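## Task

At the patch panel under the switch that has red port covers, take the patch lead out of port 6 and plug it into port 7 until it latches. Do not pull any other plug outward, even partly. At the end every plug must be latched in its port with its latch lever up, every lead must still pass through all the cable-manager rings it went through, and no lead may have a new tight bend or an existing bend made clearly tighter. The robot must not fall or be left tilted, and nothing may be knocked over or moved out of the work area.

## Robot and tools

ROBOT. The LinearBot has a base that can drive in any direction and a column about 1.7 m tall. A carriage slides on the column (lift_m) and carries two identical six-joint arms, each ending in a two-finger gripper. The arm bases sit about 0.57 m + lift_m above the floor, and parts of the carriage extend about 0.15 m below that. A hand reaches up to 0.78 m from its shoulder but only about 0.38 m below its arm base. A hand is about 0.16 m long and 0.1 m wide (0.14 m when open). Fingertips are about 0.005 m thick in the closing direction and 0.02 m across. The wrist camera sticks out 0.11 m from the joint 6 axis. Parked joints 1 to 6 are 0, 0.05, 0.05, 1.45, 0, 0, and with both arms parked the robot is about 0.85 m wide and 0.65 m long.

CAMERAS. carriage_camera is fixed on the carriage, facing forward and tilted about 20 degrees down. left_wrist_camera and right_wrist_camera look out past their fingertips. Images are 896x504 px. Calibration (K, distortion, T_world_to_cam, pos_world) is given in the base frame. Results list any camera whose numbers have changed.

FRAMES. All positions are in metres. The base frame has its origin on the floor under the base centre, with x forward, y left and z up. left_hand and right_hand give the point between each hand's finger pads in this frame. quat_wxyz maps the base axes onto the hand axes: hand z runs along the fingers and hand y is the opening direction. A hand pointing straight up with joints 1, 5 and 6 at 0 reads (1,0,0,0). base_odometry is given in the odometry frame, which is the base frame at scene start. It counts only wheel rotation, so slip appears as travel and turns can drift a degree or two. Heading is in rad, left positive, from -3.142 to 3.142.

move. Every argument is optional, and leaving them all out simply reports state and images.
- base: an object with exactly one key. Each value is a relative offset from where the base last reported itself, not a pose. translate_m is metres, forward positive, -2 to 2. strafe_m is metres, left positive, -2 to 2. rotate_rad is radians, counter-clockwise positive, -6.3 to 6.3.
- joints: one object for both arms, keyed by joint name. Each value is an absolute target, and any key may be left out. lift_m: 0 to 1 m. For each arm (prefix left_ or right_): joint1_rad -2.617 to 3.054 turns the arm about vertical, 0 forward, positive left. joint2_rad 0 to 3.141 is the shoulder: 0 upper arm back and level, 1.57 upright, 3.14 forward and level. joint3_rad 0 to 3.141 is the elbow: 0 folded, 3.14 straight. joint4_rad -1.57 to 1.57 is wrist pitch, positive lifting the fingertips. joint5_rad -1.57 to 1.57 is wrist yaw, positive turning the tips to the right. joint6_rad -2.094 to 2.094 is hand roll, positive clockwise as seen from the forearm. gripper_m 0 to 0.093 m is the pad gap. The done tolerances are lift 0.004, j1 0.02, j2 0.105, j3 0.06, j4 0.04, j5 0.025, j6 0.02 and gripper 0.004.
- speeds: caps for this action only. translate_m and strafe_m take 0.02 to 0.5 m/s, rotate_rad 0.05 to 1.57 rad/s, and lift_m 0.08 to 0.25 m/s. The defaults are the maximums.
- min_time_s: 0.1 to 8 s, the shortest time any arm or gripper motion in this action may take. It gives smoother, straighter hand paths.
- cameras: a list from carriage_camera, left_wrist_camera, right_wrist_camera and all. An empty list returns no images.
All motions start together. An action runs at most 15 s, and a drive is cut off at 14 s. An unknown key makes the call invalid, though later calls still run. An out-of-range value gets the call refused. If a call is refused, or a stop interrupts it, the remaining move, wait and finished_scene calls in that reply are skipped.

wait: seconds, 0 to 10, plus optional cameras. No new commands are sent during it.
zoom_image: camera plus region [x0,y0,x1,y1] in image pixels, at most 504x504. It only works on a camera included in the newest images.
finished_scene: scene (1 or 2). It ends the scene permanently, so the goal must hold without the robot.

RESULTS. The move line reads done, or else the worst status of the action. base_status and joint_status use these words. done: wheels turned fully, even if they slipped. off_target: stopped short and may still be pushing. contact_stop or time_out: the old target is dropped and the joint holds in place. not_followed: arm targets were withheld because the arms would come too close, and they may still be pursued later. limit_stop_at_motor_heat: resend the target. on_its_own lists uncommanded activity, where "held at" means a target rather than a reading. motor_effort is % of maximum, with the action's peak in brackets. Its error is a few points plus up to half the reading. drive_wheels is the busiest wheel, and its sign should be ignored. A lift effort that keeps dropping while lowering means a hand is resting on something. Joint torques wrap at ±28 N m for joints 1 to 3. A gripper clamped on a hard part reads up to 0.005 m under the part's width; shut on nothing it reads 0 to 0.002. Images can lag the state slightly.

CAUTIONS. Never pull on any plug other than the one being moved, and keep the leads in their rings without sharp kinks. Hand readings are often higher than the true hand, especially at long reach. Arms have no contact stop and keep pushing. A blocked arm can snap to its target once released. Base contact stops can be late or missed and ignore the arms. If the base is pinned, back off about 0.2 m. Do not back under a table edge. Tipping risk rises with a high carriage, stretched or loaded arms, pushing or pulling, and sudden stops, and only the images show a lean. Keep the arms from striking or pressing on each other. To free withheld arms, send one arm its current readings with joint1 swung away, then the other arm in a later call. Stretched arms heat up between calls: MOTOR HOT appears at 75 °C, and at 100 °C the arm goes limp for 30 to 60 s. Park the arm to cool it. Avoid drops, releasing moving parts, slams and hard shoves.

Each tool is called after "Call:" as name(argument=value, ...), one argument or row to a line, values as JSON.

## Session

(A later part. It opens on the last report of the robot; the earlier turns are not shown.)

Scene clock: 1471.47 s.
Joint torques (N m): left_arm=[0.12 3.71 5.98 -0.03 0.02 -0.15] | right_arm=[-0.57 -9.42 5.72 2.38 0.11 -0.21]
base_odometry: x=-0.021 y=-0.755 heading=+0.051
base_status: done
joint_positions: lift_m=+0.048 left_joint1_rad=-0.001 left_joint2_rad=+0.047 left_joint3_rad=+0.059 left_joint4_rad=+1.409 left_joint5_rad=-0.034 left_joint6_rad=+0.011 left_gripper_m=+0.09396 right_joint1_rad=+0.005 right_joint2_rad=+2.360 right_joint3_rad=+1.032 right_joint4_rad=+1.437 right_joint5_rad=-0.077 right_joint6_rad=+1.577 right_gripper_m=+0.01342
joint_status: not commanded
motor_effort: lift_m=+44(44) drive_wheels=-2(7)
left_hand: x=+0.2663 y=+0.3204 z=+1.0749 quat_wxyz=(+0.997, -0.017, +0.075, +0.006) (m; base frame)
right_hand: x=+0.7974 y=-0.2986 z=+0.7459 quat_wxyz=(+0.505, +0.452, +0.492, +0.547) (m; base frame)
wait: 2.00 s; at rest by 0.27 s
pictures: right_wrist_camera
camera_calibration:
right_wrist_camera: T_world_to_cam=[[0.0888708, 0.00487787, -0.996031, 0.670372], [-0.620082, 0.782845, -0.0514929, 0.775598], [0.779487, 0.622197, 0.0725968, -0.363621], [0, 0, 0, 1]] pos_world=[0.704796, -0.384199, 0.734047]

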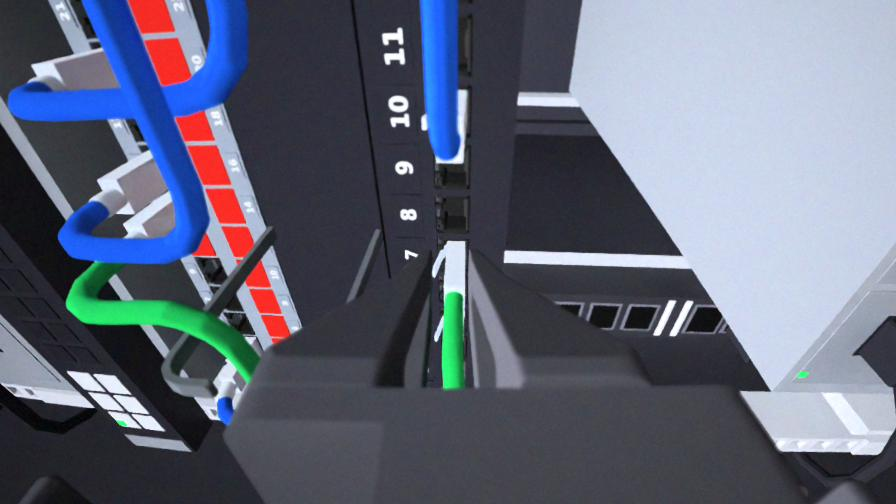

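Call:
zoom_image(
  camera="right_wrist_camera",
  region=[425, 125, 475, 175],
)

Call:
zoom_image(
  camera="right_wrist_camera",
  region=[425, 265, 475, 315],
)

Scaled by 10.080 from the camera's 896x504 image, which has a finer 1280x720 frame.

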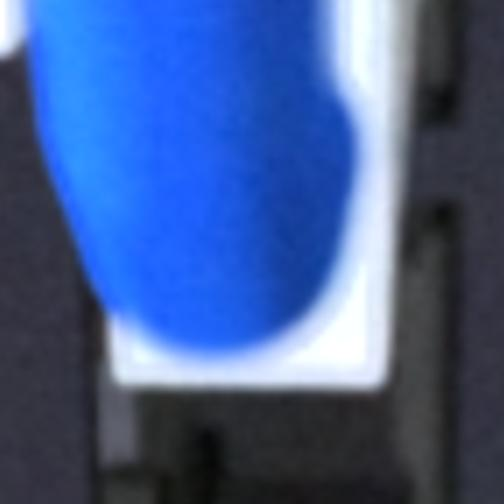

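Scaled by 10.080 from the camera's 896x504 image, which has a finer 1280x720 frame.

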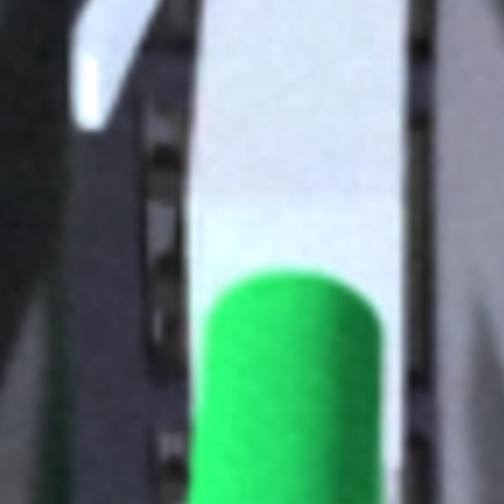

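Call:
move(
  base={"translate_m": -0.002},
  joints={"lift_m": 0.0466},
  speeds={"translate_m": 0.02, "lift_m": 0.08},
  cameras=[],
)

Call:
wait(
  seconds=2,
  cameras=["right_wrist_camera"],
)

Call:
zoom_image(
  camera="right_wrist_camera",
  region=[400, 210, 500, 310],
)

Scene clock: 1609.90 s.
Joint torques (N m): left_arm=[0.06 3.74 6 -0.06 0.03 -0.15] | right_arm=[-0.61 -9.31 5.45 2.38 0.07 -0.19]
move: done
base_odometry: x=-0.023 y=-0.755 heading=+0.051
base_status: done
joint_positions: lift_m=+0.047 left_joint1_rad=-0.001 left_joint2_rad=+0.047 left_joint3_rad=+0.059 left_joint4_rad=+1.410 left_joint5_rad=-0.034 left_joint6_rad=+0.011 left_gripper_m=+0.09396 right_joint1_rad=+0.005 right_joint2_rad=+2.360 right_joint3_rad=+1.034 right_joint4_rad=+1.431 right_joint5_rad=-0.077 right_joint6_rad=+1.577 right_gripper_m=+0.01342
joint_status: all done
motor_effort: lift_m=+34(35) drive_wheels=-2(8)
left_hand: x=+0.2662 y=+0.3204 z=+1.0741 quat_wxyz=(+0.997, -0.017, +0.075, +0.006) (m; base frame)
right_hand: x=+0.7979 y=-0.2986 z=+0.7445 quat_wxyz=(+0.504, +0.453, +0.493, +0.546) (m; base frame)
pictures: none
No camera images: "cameras" was empty.

Scene clock: 1611.90 s.
Joint torques (N m): left_arm=[0.06 3.71 5.97 -0.05 0.03 -0.16] | right_arm=[-0.55 -9.37 5.35 2.43 0.03 -0.16]
base_odometry: x=-0.023 y=-0.755 heading=+0.051
base_status: done
joint_positions: lift_m=+0.047 left_joint1_rad=-0.001 left_joint2_rad=+0.047 left_joint3_rad=+0.059 left_joint4_rad=+1.410 left_joint5_rad=-0.034 left_joint6_rad=+0.011 left_gripper_m=+0.09396 right_joint1_rad=+0.005 right_joint2_rad=+2.360 right_joint3_rad=+1.034 right_joint4_rad=+1.431 right_joint5_rad=-0.077 right_joint6_rad=+1.577 right_gripper_m=+0.01342
joint_status: all done
motor_effort: lift_m=+34(35) drive_wheels=-1(8)
left_hand: x=+0.2662 y=+0.3204 z=+1.0741 quat_wxyz=(+0.997, -0.017, +0.075, +0.006) (m; base frame)
right_hand: x=+0.7979 y=-0.2986 z=+0.7445 quat_wxyz=(+0.504, +0.453, +0.493, +0.546) (m; base frame)
wait: 2.00 s; at rest by 0.27 s
pictures: right_wrist_camera
camera_calibration:
right_wrist_camera: T_world_to_cam=[[0.0854507, 0.00486126, -0.996331, 0.671853], [-0.620255, 0.782845, -0.0493768, 0.774405], [0.779732, 0.622198, 0.0699098, -0.362116], [0, 0, 0, 1]] pos_world=[0.705272, -0.384197, 0.732941]

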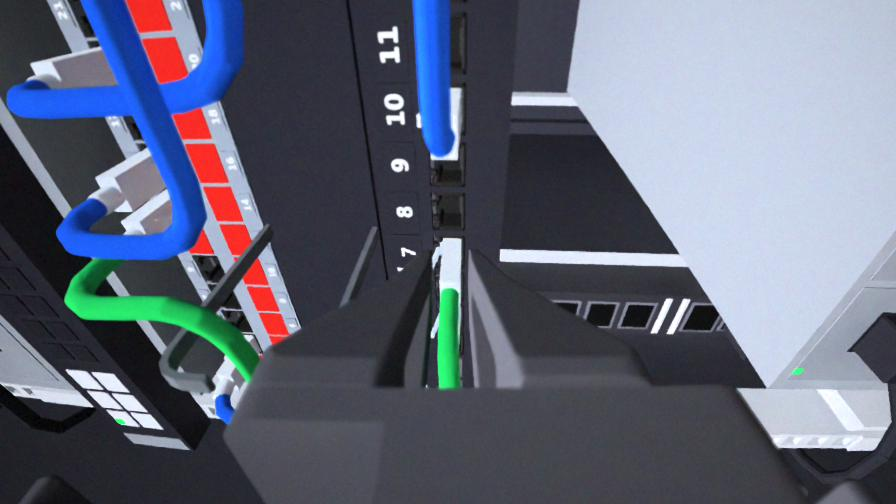

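Scaled by 5.040 from the camera's 896x504 image, which has a finer 1280x720 frame.

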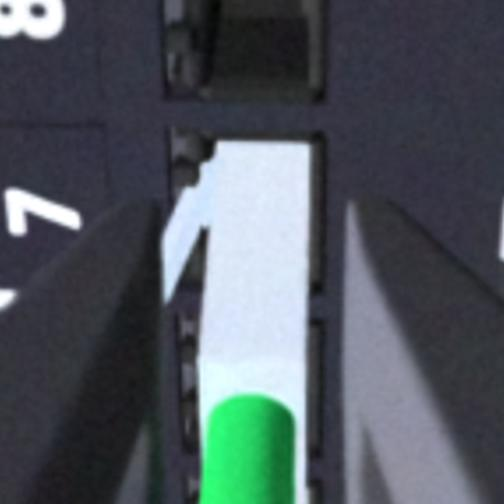

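Call:
move(
  joints={"right_gripper_m": 0.003},
  min_time_s=2,
  cameras=["right_wrist_camera"],
)

Call:
zoom_image(
  camera="right_wrist_camera",
  region=[400, 210, 500, 310],
)

Scene clock: 1623.17 s.
Joint torques (N m): left_arm=[0.01 3.77 6 -0.06 0.04 -0.15] | right_arm=[-0.59 -9.32 5.34 2.46 0.04 -0.18]
move: done
base_odometry: x=-0.023 y=-0.755 heading=+0.051
base_status: not commanded
joint_positions: lift_m=+0.047 left_joint1_rad=-0.001 left_joint2_rad=+0.047 left_joint3_rad=+0.059 left_joint4_rad=+1.410 left_joint5_rad=-0.034 left_joint6_rad=+0.011 left_gripper_m=+0.09396 right_joint1_rad=+0.005 right_joint2_rad=+2.360 right_joint3_rad=+1.034 right_joint4_rad=+1.431 right_joint5_rad=-0.077 right_joint6_rad=+1.577 right_gripper_m=+0.00603
joint_status: all done
motor_effort: lift_m=+34(35) drive_wheels=-2(3)
left_hand: x=+0.2662 y=+0.3204 z=+1.0741 quat_wxyz=(+0.997, -0.017, +0.075, +0.006) (m; base frame)
right_hand: x=+0.7979 y=-0.2986 z=+0.7444 quat_wxyz=(+0.504, +0.453, +0.493, +0.546) (m; base frame)
pictures: right_wrist_camera
camera_calibration:
right_wrist_camera: T_world_to_cam=[[0.0850706, 0.00485942, -0.996363, 0.672087], [-0.620274, 0.782845, -0.0491416, 0.774246], [0.779759, 0.622198, 0.0696112, -0.361916], [0, 0, 0, 1]] pos_world=[0.705277, -0.384197, 0.732884]

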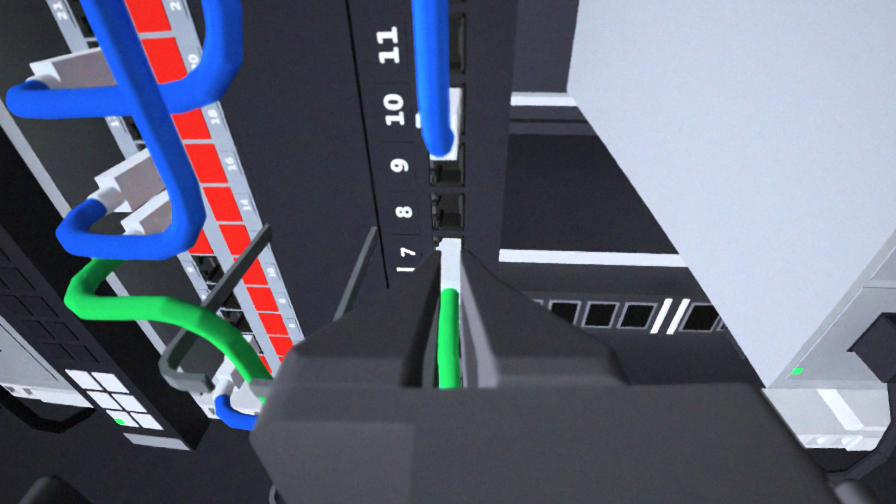

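Scaled by 5.040 from the camera's 896x504 image, which has a finer 1280x720 frame.

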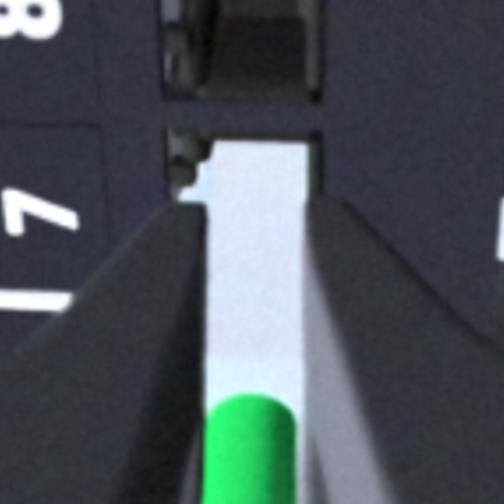

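Call:
move(
  base={"translate_m": 0.005},
  speeds={"translate_m": 0.02},
  cameras=[],
)

Call:
wait(
  seconds=1.5,
  cameras=["right_wrist_camera"],
)

Call:
zoom_image(
  camera="right_wrist_camera",
  region=[400, 210, 500, 310],
)

Scene clock: 1631.70 s.
Joint torques (N m): left_arm=[0.05 3.85 6.01 -0.04 0.03 -0.16] | right_arm=[-0.58 -9.17 6.89 2.17 0.14 -0.2]
move: done
base_odometry: x=-0.018 y=-0.754 heading=+0.051
base_status: done
joint_positions: lift_m=+0.047 left_joint1_rad=-0.001 left_joint2_rad=+0.047 left_joint3_rad=+0.059 left_joint4_rad=+1.409 left_joint5_rad=-0.034 left_joint6_rad=+0.011 left_gripper_m=+0.09396 right_joint1_rad=+0.005 right_joint2_rad=+2.360 right_joint3_rad=+1.016 right_joint4_rad=+1.456 right_joint5_rad=-0.084 right_joint6_rad=+1.577 right_gripper_m=+0.00603
joint_status: not commanded
motor_effort: lift_m=+34(35) drive_wheels=+6(12)
left_hand: x=+0.2662 y=+0.3204 z=+1.0741 quat_wxyz=(+0.997, -0.017, +0.075, +0.006) (m; base frame)
right_hand: x=+0.7936 y=-0.2975 z=+0.7441 quat_wxyz=(+0.504, +0.449, +0.493, +0.549) (m; base frame)
pictures: none
No camera images: "cameras" was empty.

Scene clock: 1633.20 s.
Joint torques (N m): left_arm=[0.06 3.73 6.01 -0.05 0.03 -0.14] | right_arm=[-0.73 -9.28 6.75 2.19 0.18 -0.17]
base_odometry: x=-0.018 y=-0.754 heading=+0.051
base_status: done
joint_positions: lift_m=+0.047 left_joint1_rad=-0.001 left_joint2_rad=+0.047 left_joint3_rad=+0.059 left_joint4_rad=+1.409 left_joint5_rad=-0.034 left_joint6_rad=+0.011 left_gripper_m=+0.09396 right_joint1_rad=+0.005 right_joint2_rad=+2.360 right_joint3_rad=+1.016 right_joint4_rad=+1.456 right_joint5_rad=-0.084 right_joint6_rad=+1.577 right_gripper_m=+0.00603
joint_status: not commanded
motor_effort: lift_m=+34(35) drive_wheels=+7(12)
left_hand: x=+0.2662 y=+0.3204 z=+1.0741 quat_wxyz=(+0.997, -0.017, +0.075, +0.006) (m; base frame)
right_hand: x=+0.7936 y=-0.2975 z=+0.7441 quat_wxyz=(+0.504, +0.449, +0.493, +0.549) (m; base frame)
wait: 1.50 s; at rest by 0.27 s
pictures: right_wrist_camera
camera_calibration:
right_wrist_camera: T_world_to_cam=[[0.0922623, 0.0047663, -0.995723, 0.665924], [-0.624933, 0.778796, -0.0541775, 0.776946], [0.775207, 0.627259, 0.0748321, -0.357982], [0, 0, 0, 1]] pos_world=[0.70161, -0.383709, 0.731957]

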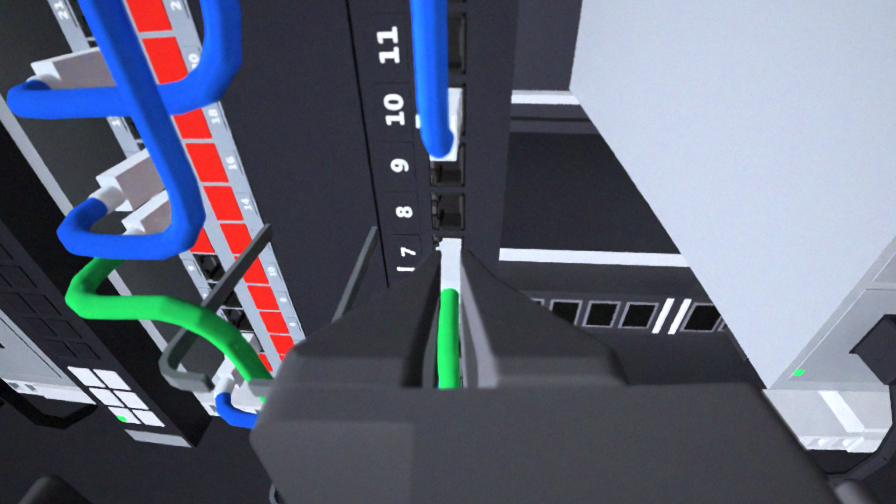

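Scaled by 5.040 from the camera's 896x504 image, which has a finer 1280x720 frame.

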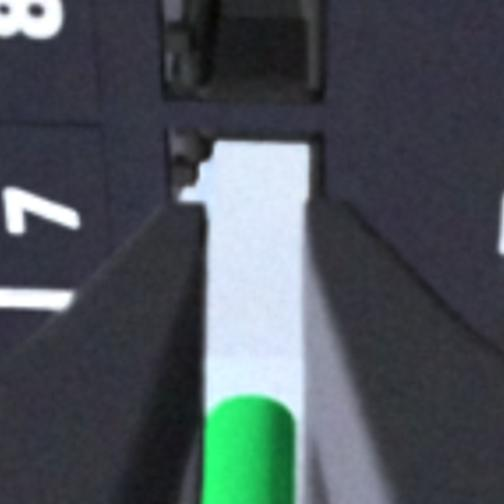

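Call:
move(
  base={"translate_m": -0.009},
  speeds={"translate_m": 0.02},
  cameras=[],
)

Call:
wait(
  seconds=1.5,
  cameras=["right_wrist_camera"],
)

Call:
zoom_image(
  camera="right_wrist_camera",
  region=[400, 210, 500, 310],
)

Scene clock: 1641.87 s.
Joint torques (N m): left_arm=[0.02 3.71 5.98 -0.03 0.03 -0.15] | right_arm=[-0.59 -9.46 4.31 2.7 0.05 -0.2]
move: done
base_odometry: x=-0.027 y=-0.755 heading=+0.051
base_status: done
joint_positions: lift_m=+0.047 left_joint1_rad=-0.001 left_joint2_rad=+0.047 left_joint3_rad=+0.059 left_joint4_rad=+1.409 left_joint5_rad=-0.034 left_joint6_rad=+0.011 left_gripper_m=+0.09396 right_joint1_rad=+0.005 right_joint2_rad=+2.360 right_joint3_rad=+1.050 right_joint4_rad=+1.407 right_joint5_rad=-0.074 right_joint6_rad=+1.577 right_gripper_m=+0.00600
joint_status: not commanded
motor_effort: lift_m=+34(34) drive_wheels=-2(7)
left_hand: x=+0.2663 y=+0.3204 z=+1.0741 quat_wxyz=(+0.997, -0.017, +0.075, +0.006) (m; base frame)
right_hand: x=+0.8017 y=-0.2991 z=+0.7444 quat_wxyz=(+0.503, +0.456, +0.494, +0.544) (m; base frame)
pictures: none
No camera images: "cameras" was empty.

Scene clock: 1643.37 s.
Joint torques (N m): left_arm=[0.05 3.71 5.97 -0.04 0.04 -0.16] | right_arm=[-0.62 -9.33 4.33 2.68 0.05 -0.19]
base_odometry: x=-0.027 y=-0.755 heading=+0.051
base_status: done
joint_positions: lift_m=+0.047 left_joint1_rad=-0.001 left_joint2_rad=+0.047 left_joint3_rad=+0.059 left_joint4_rad=+1.409 left_joint5_rad=-0.034 left_joint6_rad=+0.011 left_gripper_m=+0.09396 right_joint1_rad=+0.005 right_joint2_rad=+2.360 right_joint3_rad=+1.050 right_joint4_rad=+1.407 right_joint5_rad=-0.074 right_joint6_rad=+1.577 right_gripper_m=+0.00600
joint_status: not commanded
motor_effort: lift_m=+34(34) drive_wheels=-4(7)
left_hand: x=+0.2663 y=+0.3204 z=+1.0741 quat_wxyz=(+0.997, -0.017, +0.075, +0.006) (m; base frame)
right_hand: x=+0.8017 y=-0.2991 z=+0.7444 quat_wxyz=(+0.503, +0.456, +0.494, +0.544) (m; base frame)
wait: 1.50 s; at rest by 0.27 s
pictures: right_wrist_camera
camera_calibration:
right_wrist_camera: T_world_to_cam=[[0.0774799, 0.00488275, -0.996982, 0.678373], [-0.61825, 0.784737, -0.0442037, 0.772263], [0.782153, 0.619809, 0.0638201, -0.362885], [0, 0, 0, 1]] pos_world=[0.708724, -0.384417, 0.733622]

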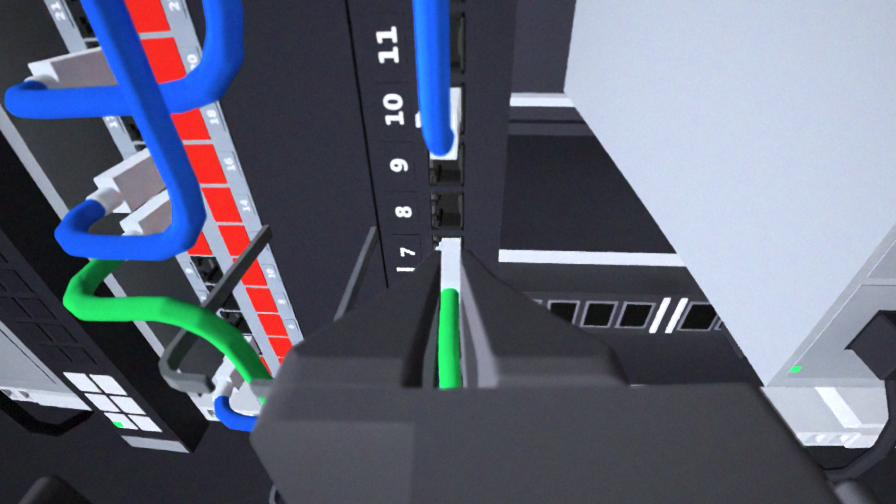

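Scaled by 5.040 from the camera's 896x504 image, which has a finer 1280x720 frame.

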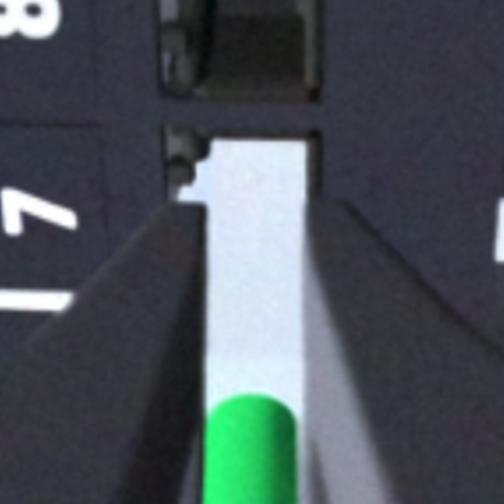

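Call:
move(
  base={"translate_m": 0.004},
  speeds={"translate_m": 0.02},
  cameras=[],
)

Call:
wait(
  seconds=1,
  cameras=[],
)

Call:
move(
  joints={"right_gripper_m": 0.0135},
  min_time_s=2,
  cameras=["right_wrist_camera"],
)

Call:
zoom_image(
  camera="right_wrist_camera",
  region=[400, 210, 500, 310],
)

Scene clock: 1652.07 s.
Joint torques (N m): left_arm=[0.1 3.59 5.98 -0.04 0.03 -0.14] | right_arm=[-0.64 -9.26 5.59 2.42 0.06 -0.23]
move: done
base_odometry: x=-0.023 y=-0.755 heading=+0.051
base_status: done
joint_positions: lift_m=+0.047 left_joint1_rad=-0.001 left_joint2_rad=+0.047 left_joint3_rad=+0.059 left_joint4_rad=+1.409 left_joint5_rad=-0.034 left_joint6_rad=+0.011 left_gripper_m=+0.09396 right_joint1_rad=+0.005 right_joint2_rad=+2.360 right_joint3_rad=+1.035 right_joint4_rad=+1.429 right_joint5_rad=-0.075 right_joint6_rad=+1.577 right_gripper_m=+0.00600
joint_status: not commanded
motor_effort: lift_m=+34(35) drive_wheels=+7(8)
left_hand: x=+0.2663 y=+0.3204 z=+1.0741 quat_wxyz=(+0.997, -0.017, +0.075, +0.006) (m; base frame)
right_hand: x=+0.7983 y=-0.2989 z=+0.7444 quat_wxyz=(+0.504, +0.454, +0.492, +0.546) (m; base frame)
pictures: none
No camera images: "cameras" was empty.

Scene clock: 1653.07 s.
Joint torques (N m): left_arm=[0.09 3.7 5.98 -0.05 0.03 -0.16] | right_arm=[-0.53 -9.26 5.41 2.48 0 -0.17]
base_odometry: x=-0.023 y=-0.755 heading=+0.051
base_status: done
joint_positions: lift_m=+0.047 left_joint1_rad=-0.001 left_joint2_rad=+0.047 left_joint3_rad=+0.059 left_joint4_rad=+1.409 left_joint5_rad=-0.034 left_joint6_rad=+0.011 left_gripper_m=+0.09396 right_joint1_rad=+0.005 right_joint2_rad=+2.360 right_joint3_rad=+1.035 right_joint4_rad=+1.429 right_joint5_rad=-0.075 right_joint6_rad=+1.577 right_gripper_m=+0.00600
joint_status: not commanded
motor_effort: lift_m=+34(35) drive_wheels=+5(8)
left_hand: x=+0.2663 y=+0.3204 z=+1.0741 quat_wxyz=(+0.997, -0.017, +0.075, +0.006) (m; base frame)
right_hand: x=+0.7983 y=-0.2989 z=+0.7444 quat_wxyz=(+0.504, +0.454, +0.492, +0.546) (m; base frame)
wait: 1.00 s; at rest by 0.27 s
pictures: none
No camera images: "cameras" was empty.

Scene clock: 1655.37 s.
Joint torques (N m): left_arm=[0.05 3.73 6 -0.04 0.01 -0.15] | right_arm=[-0.55 -9.4 5.48 2.45 0.11 -0.21]
move: done
base_odometry: x=-0.023 y=-0.755 heading=+0.051
base_status: not commanded
joint_positions: lift_m=+0.047 left_joint1_rad=-0.001 left_joint2_rad=+0.047 left_joint3_rad=+0.059 left_joint4_rad=+1.409 left_joint5_rad=-0.034 left_joint6_rad=+0.011 left_gripper_m=+0.09396 right_joint1_rad=+0.005 right_joint2_rad=+2.360 right_joint3_rad=+1.035 right_joint4_rad=+1.429 right_joint5_rad=-0.075 right_joint6_rad=+1.577 right_gripper_m=+0.01342
joint_status: all done
motor_effort: lift_m=+34(35) drive_wheels=+6(7)
left_hand: x=+0.2663 y=+0.3204 z=+1.0741 quat_wxyz=(+0.997, -0.017, +0.075, +0.006) (m; base frame)
right_hand: x=+0.7983 y=-0.2989 z=+0.7444 quat_wxyz=(+0.504, +0.454, +0.492, +0.546) (m; base frame)
pictures: right_wrist_camera
camera_calibration:
right_wrist_camera: T_world_to_cam=[[0.0843187, 0.00489339, -0.996427, 0.672709], [-0.618825, 0.784029, -0.0485153, 0.773471], [0.78099, 0.620705, 0.0691365, -0.363091], [0, 0, 0, 1]] pos_world=[0.705492, -0.384344, 0.732934]

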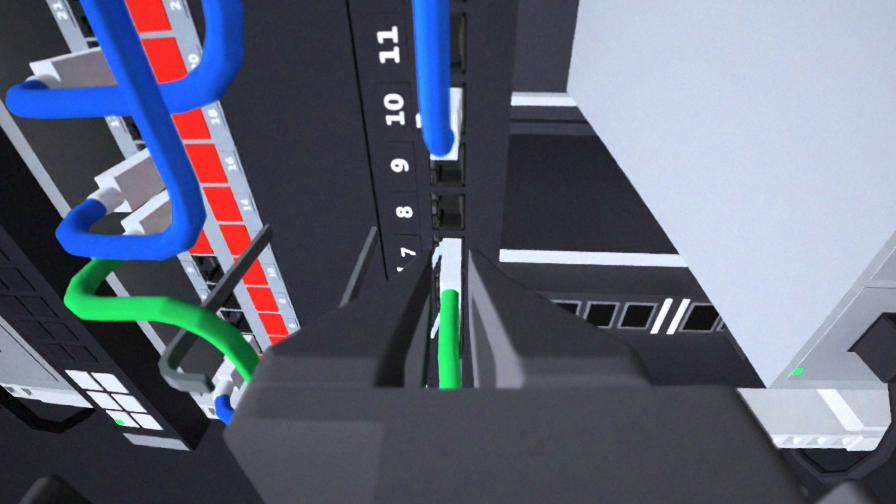

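Scaled by 5.040 from the camera's 896x504 image, which has a finer 1280x720 frame.

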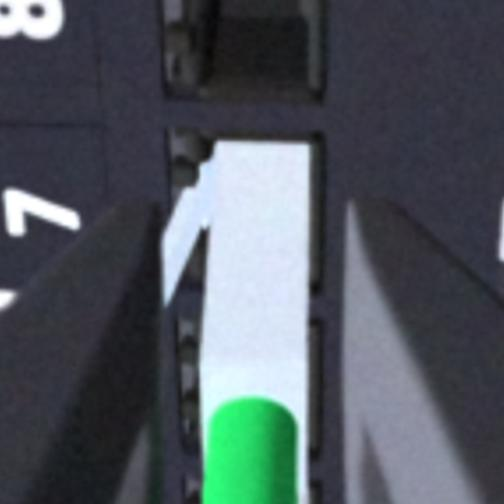

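Call:
move(
  base={"translate_m": -0.04},
  speeds={"translate_m": 0.03},
  cameras=["right_wrist_camera"],
)

Scene clock: 1671.20 s.
Joint torques (N m): left_arm=[0.06 3.63 6 -0.03 0.02 -0.15] | right_arm=[-0.7 -9.25 5.52 2.46 0.07 -0.19]
move: done
base_odometry: x=-0.062 y=-0.757 heading=+0.050
base_status: done
joint_positions: lift_m=+0.047 left_joint1_rad=-0.001 left_joint2_rad=+0.047 left_joint3_rad=+0.059 left_joint4_rad=+1.408 left_joint5_rad=-0.034 left_joint6_rad=+0.011 left_gripper_m=+0.09396 right_joint1_rad=+0.005 right_joint2_rad=+2.360 right_joint3_rad=+1.035 right_joint4_rad=+1.429 right_joint5_rad=-0.075 right_joint6_rad=+1.577 right_gripper_m=+0.01342
joint_status: not commanded
motor_effort: lift_m=+34(35) drive_wheels=-8(12)
left_hand: x=+0.2664 y=+0.3204 z=+1.0741 quat_wxyz=(+0.997, -0.017, +0.075, +0.006) (m; base frame)
right_hand: x=+0.7983 y=-0.2989 z=+0.7444 quat_wxyz=(+0.504, +0.454, +0.492, +0.546) (m; base frame)
pictures: right_wrist_camera
camera_calibration:
right_wrist_camera: T_world_to_cam=[[0.0843187, 0.00489339, -0.996427, 0.672709], [-0.618825, 0.784029, -0.0485153, 0.773471], [0.78099, 0.620705, 0.0691365, -0.363091], [0, 0, 0, 1]] pos_world=[0.705492, -0.384344, 0.732934]

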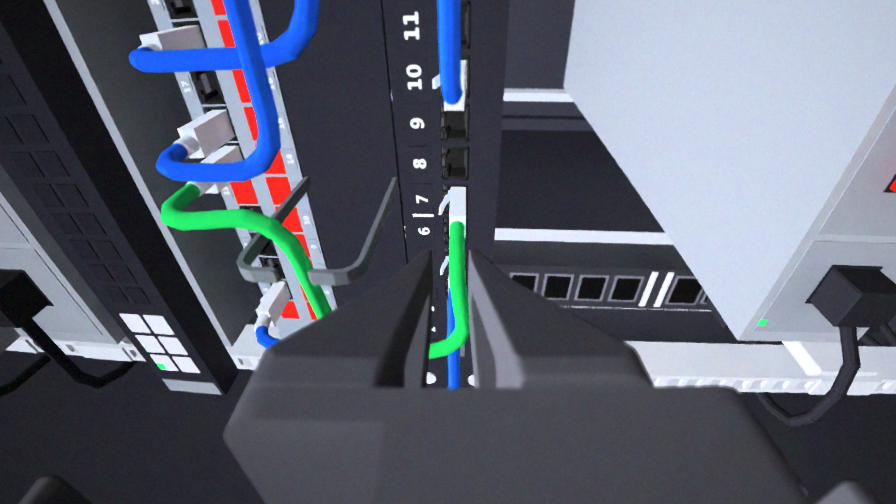

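Call:
move(
  base={"translate_m": -0.058},
  speeds={"translate_m": 0.05},
  cameras=["right_wrist_camera"],
)

Scene clock: 1679.00 s.
Joint torques (N m): left_arm=[0.08 3.85 6 -0.02 0.02 -0.14] | right_arm=[-0.66 -9.29 5.27 2.47 0.08 -0.17]
move: done
base_odometry: x=-0.120 y=-0.759 heading=+0.051
base_status: done
joint_positions: lift_m=+0.047 left_joint1_rad=-0.001 left_joint2_rad=+0.047 left_joint3_rad=+0.059 left_joint4_rad=+1.408 left_joint5_rad=-0.034 left_joint6_rad=+0.011 left_gripper_m=+0.09396 right_joint1_rad=+0.005 right_joint2_rad=+2.360 right_joint3_rad=+1.035 right_joint4_rad=+1.429 right_joint5_rad=-0.075 right_joint6_rad=+1.577 right_gripper_m=+0.01342
joint_status: not commanded
motor_effort: lift_m=+34(35) drive_wheels=+11(14)
left_hand: x=+0.2666 y=+0.3204 z=+1.0741 quat_wxyz=(+0.997, -0.017, +0.076, +0.006) (m; base frame)
right_hand: x=+0.7983 y=-0.2989 z=+0.7444 quat_wxyz=(+0.504, +0.454, +0.492, +0.546) (m; base frame)
pictures: right_wrist_camera
camera_calibration:
right_wrist_camera: T_world_to_cam=[[0.0843187, 0.00489339, -0.996427, 0.672709], [-0.618825, 0.784029, -0.0485153, 0.773471], [0.78099, 0.620705, 0.0691365, -0.363091], [0, 0, 0, 1]] pos_world=[0.705492, -0.384344, 0.732934]

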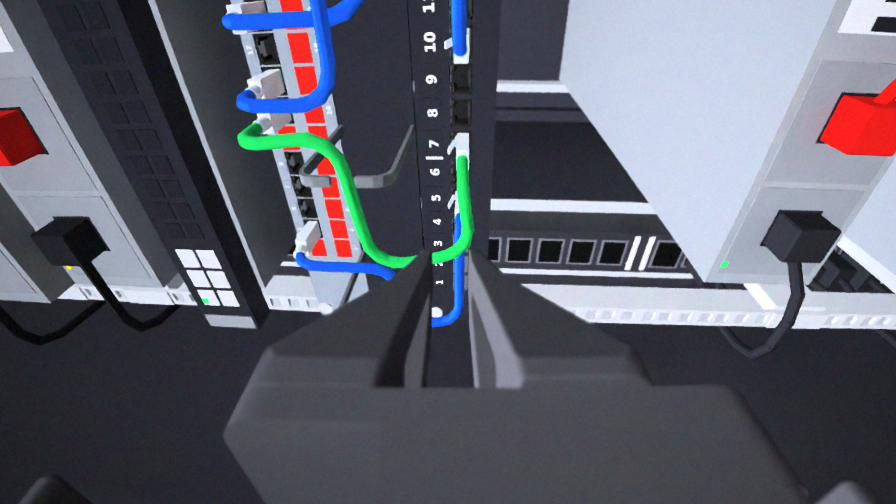

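Call:
zoom_image(
  camera="right_wrist_camera",
  region=[220, 60, 500, 340],
)

Scaled by 1.800 from the camera's 896x504 image, which has a finer 1280x720 frame.

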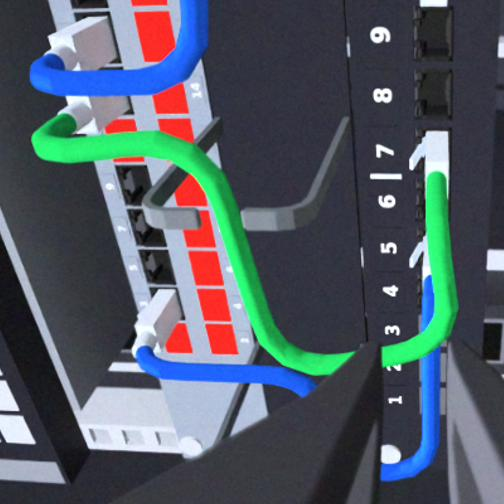

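Call:
zoom_image(
  camera="right_wrist_camera",
  region=[290, 120, 420, 220],
)

Call:
move(
  cameras=["carriage_camera"],
)

Scaled by 3.877 from the camera's 896x504 image, which has a finer 1280x720 frame.

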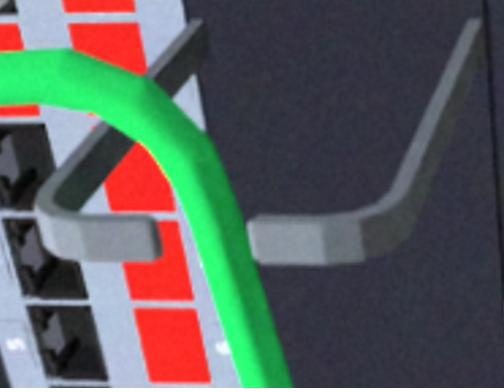

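Scene clock: 1692.77 s.
Joint torques (N m): left_arm=[0.03 3.75 6 -0.04 0.04 -0.16] | right_arm=[-0.54 -9.39 5.27 2.46 0.05 -0.2]
base_odometry: x=-0.120 y=-0.759 heading=+0.051
base_status: done
joint_positions: lift_m=+0.047 left_joint1_rad=-0.001 left_joint2_rad=+0.047 left_joint3_rad=+0.059 left_joint4_rad=+1.408 left_joint5_rad=-0.034 left_joint6_rad=+0.011 left_gripper_m=+0.09396 right_joint1_rad=+0.005 right_joint2_rad=+2.360 right_joint3_rad=+1.035 right_joint4_rad=+1.429 right_joint5_rad=-0.075 right_joint6_rad=+1.577 right_gripper_m=+0.01342
joint_status: not commanded
motor_effort: lift_m=+35(35) drive_wheels=+10(14)
left_hand: x=+0.2666 y=+0.3204 z=+1.0741 quat_wxyz=(+0.997, -0.017, +0.076, +0.006) (m; base frame)
right_hand: x=+0.7983 y=-0.2989 z=+0.7444 quat_wxyz=(+0.504, +0.454, +0.492, +0.546) (m; base frame)
pictures: carriage_camera
camera_calibration:
carriage_camera: T_world_to_cam=[[-0.0315153, -0.999315, -0.0193989, 0.0232201], [-0.335878, 0.0288684, -0.941463, 1.05234], [0.941378, -0.0231548, -0.336558, 0.211455], [0, 0, 0, 1]] pos_world=[0.15513, -0.00227894, 1.06235]

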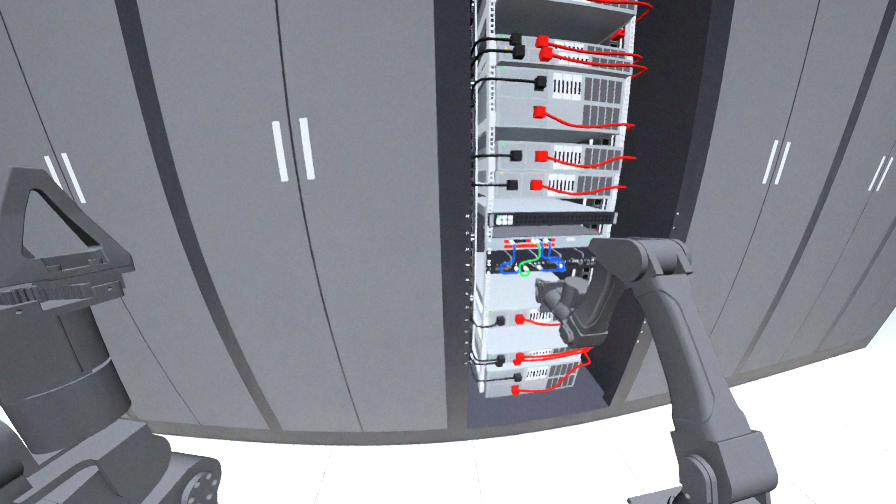

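Call:
zoom_image(
  camera="carriage_camera",
  region=[485, 225, 585, 285],
)

Call:
zoom_image(
  camera="carriage_camera",
  region=[505, 235, 565, 280],
)

Scaled by 5.040 from the camera's 896x504 image, which has a finer 1280x720 frame.

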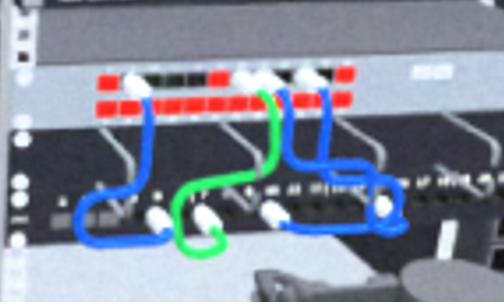

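Scaled by 8.400 from the camera's 896x504 image, which has a finer 1280x720 frame.

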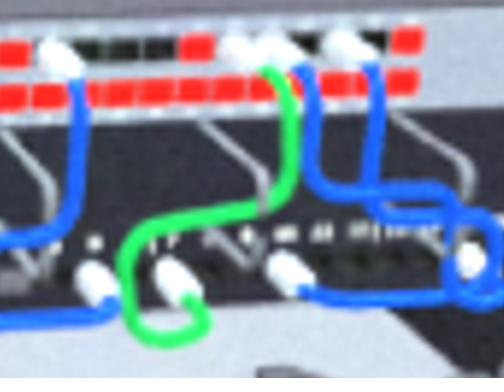

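Call:
zoom_image(
  camera="carriage_camera",
  region=[525, 245, 550, 270],
)

Scaled by 20.160 from the camera's 896x504 image, which has a finer 1280x720 frame.

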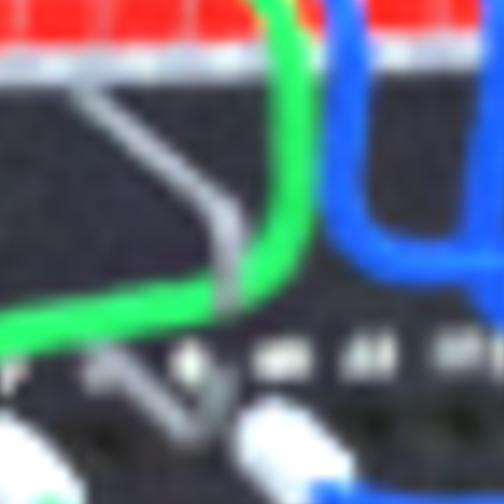

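Call:
move(
  joints={"right_joint1_rad": 0, "right_joint2_rad": 0.05, "right_joint3_rad": 0.05, "right_joint4_rad": 1.45, "right_joint5_rad": 0, "right_joint6_rad": 0},
  min_time_s=4,
  cameras=["carriage_camera", "right_wrist_camera"],
)

Call:
zoom_image(
  camera="carriage_camera",
  region=[485, 225, 585, 285],
)

Call:
zoom_image(
  camera="carriage_camera",
  region=[510, 245, 550, 275],
)

Scene clock: 1734.60 s.
Joint torques (N m): left_arm=[0.02 3.73 5.97 -0.04 0.03 -0.15] | right_arm=[-0.64 1.92 4.48 0.03 0.14 -0.21]
move: done
base_odometry: x=-0.120 y=-0.759 heading=+0.051
base_status: not commanded
joint_positions: lift_m=+0.047 left_joint1_rad=-0.001 left_joint2_rad=+0.047 left_joint3_rad=+0.059 left_joint4_rad=+1.408 left_joint5_rad=-0.034 left_joint6_rad=+0.011 left_gripper_m=+0.09396 right_joint1_rad=+0.005 right_joint2_rad=+0.061 right_joint3_rad=+0.056 right_joint4_rad=+1.443 right_joint5_rad=-0.008 right_joint6_rad=+0.009 right_gripper_m=+0.01342
joint_status: all done
motor_effort: lift_m=+34(35) drive_wheels=+10(12)
left_hand: x=+0.2666 y=+0.3204 z=+1.0741 quat_wxyz=(+0.997, -0.017, +0.076, +0.006) (m; base frame)
right_hand: x=+0.2635 y=-0.3130 z=+1.0743 quat_wxyz=(+0.998, -0.004, +0.066, +0.007) (m; base frame)
pictures: carriage_camera, right_wrist_camera
camera_calibration:
carriage_camera: T_world_to_cam=[[-0.0315153, -0.999315, -0.0193989, 0.0232201], [-0.335878, 0.0288684, -0.941463, 1.05234], [0.941378, -0.0231548, -0.336558, 0.211455], [0, 0, 0, 1]] pos_world=[0.15513, -0.00227894, 1.06235]
right_wrist_camera: T_world_to_cam=[[0.0121604, -0.999849, -0.0123819, -0.30603], [0.749923, 0.0173101, -0.661298, 0.527298], [0.661413, -0.0012438, 0.750021, -0.854118], [0, 0, 0, 1]] pos_world=[0.173213, -0.316174, 0.985519]

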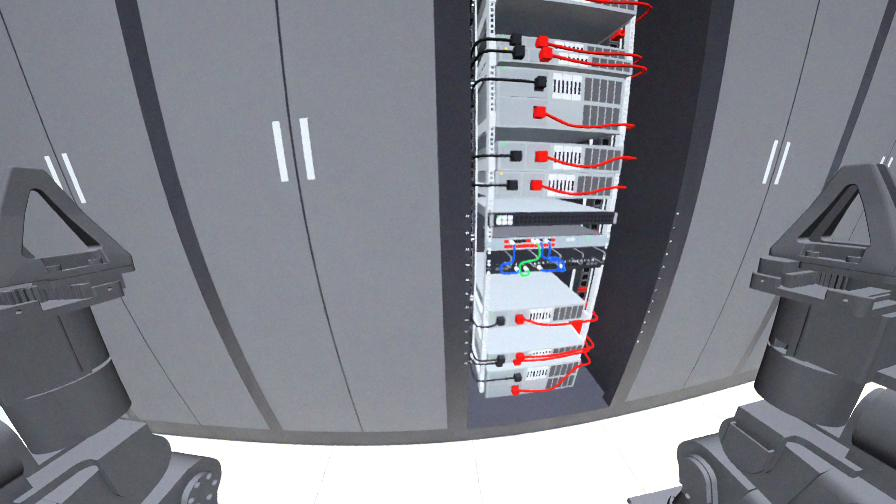

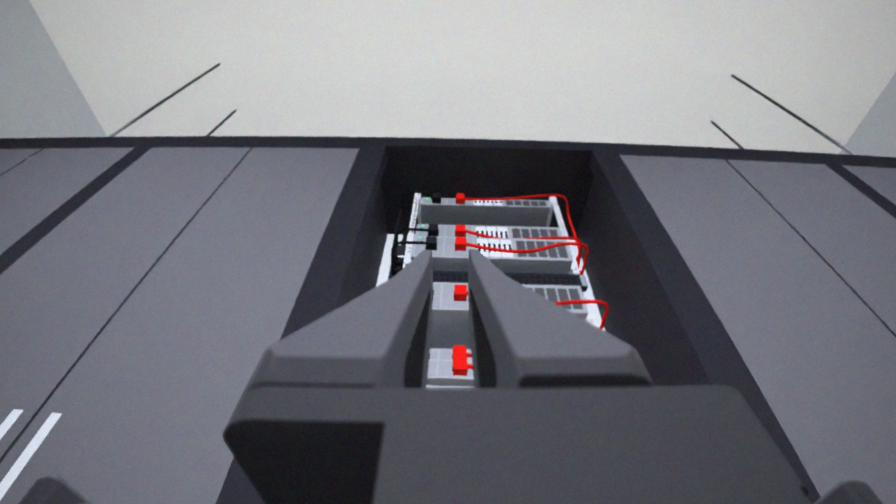

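Scaled by 5.040 from the camera's 896x504 image, which has a finer 1280x720 frame.

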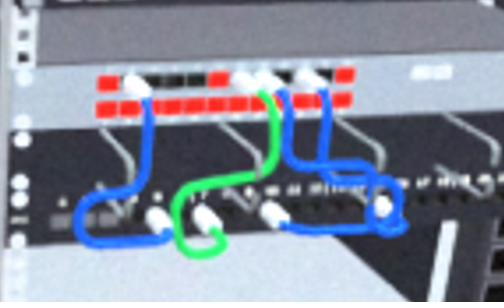

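Scaled by 12.600 from the camera's 896x504 image, which has a finer 1280x720 frame.

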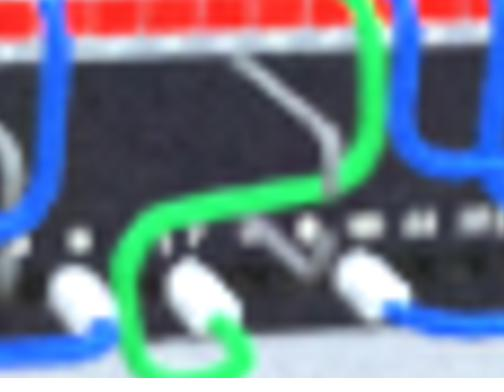

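Call:
finished_scene(
  scene=2,
)

The scene is finished: the task was done.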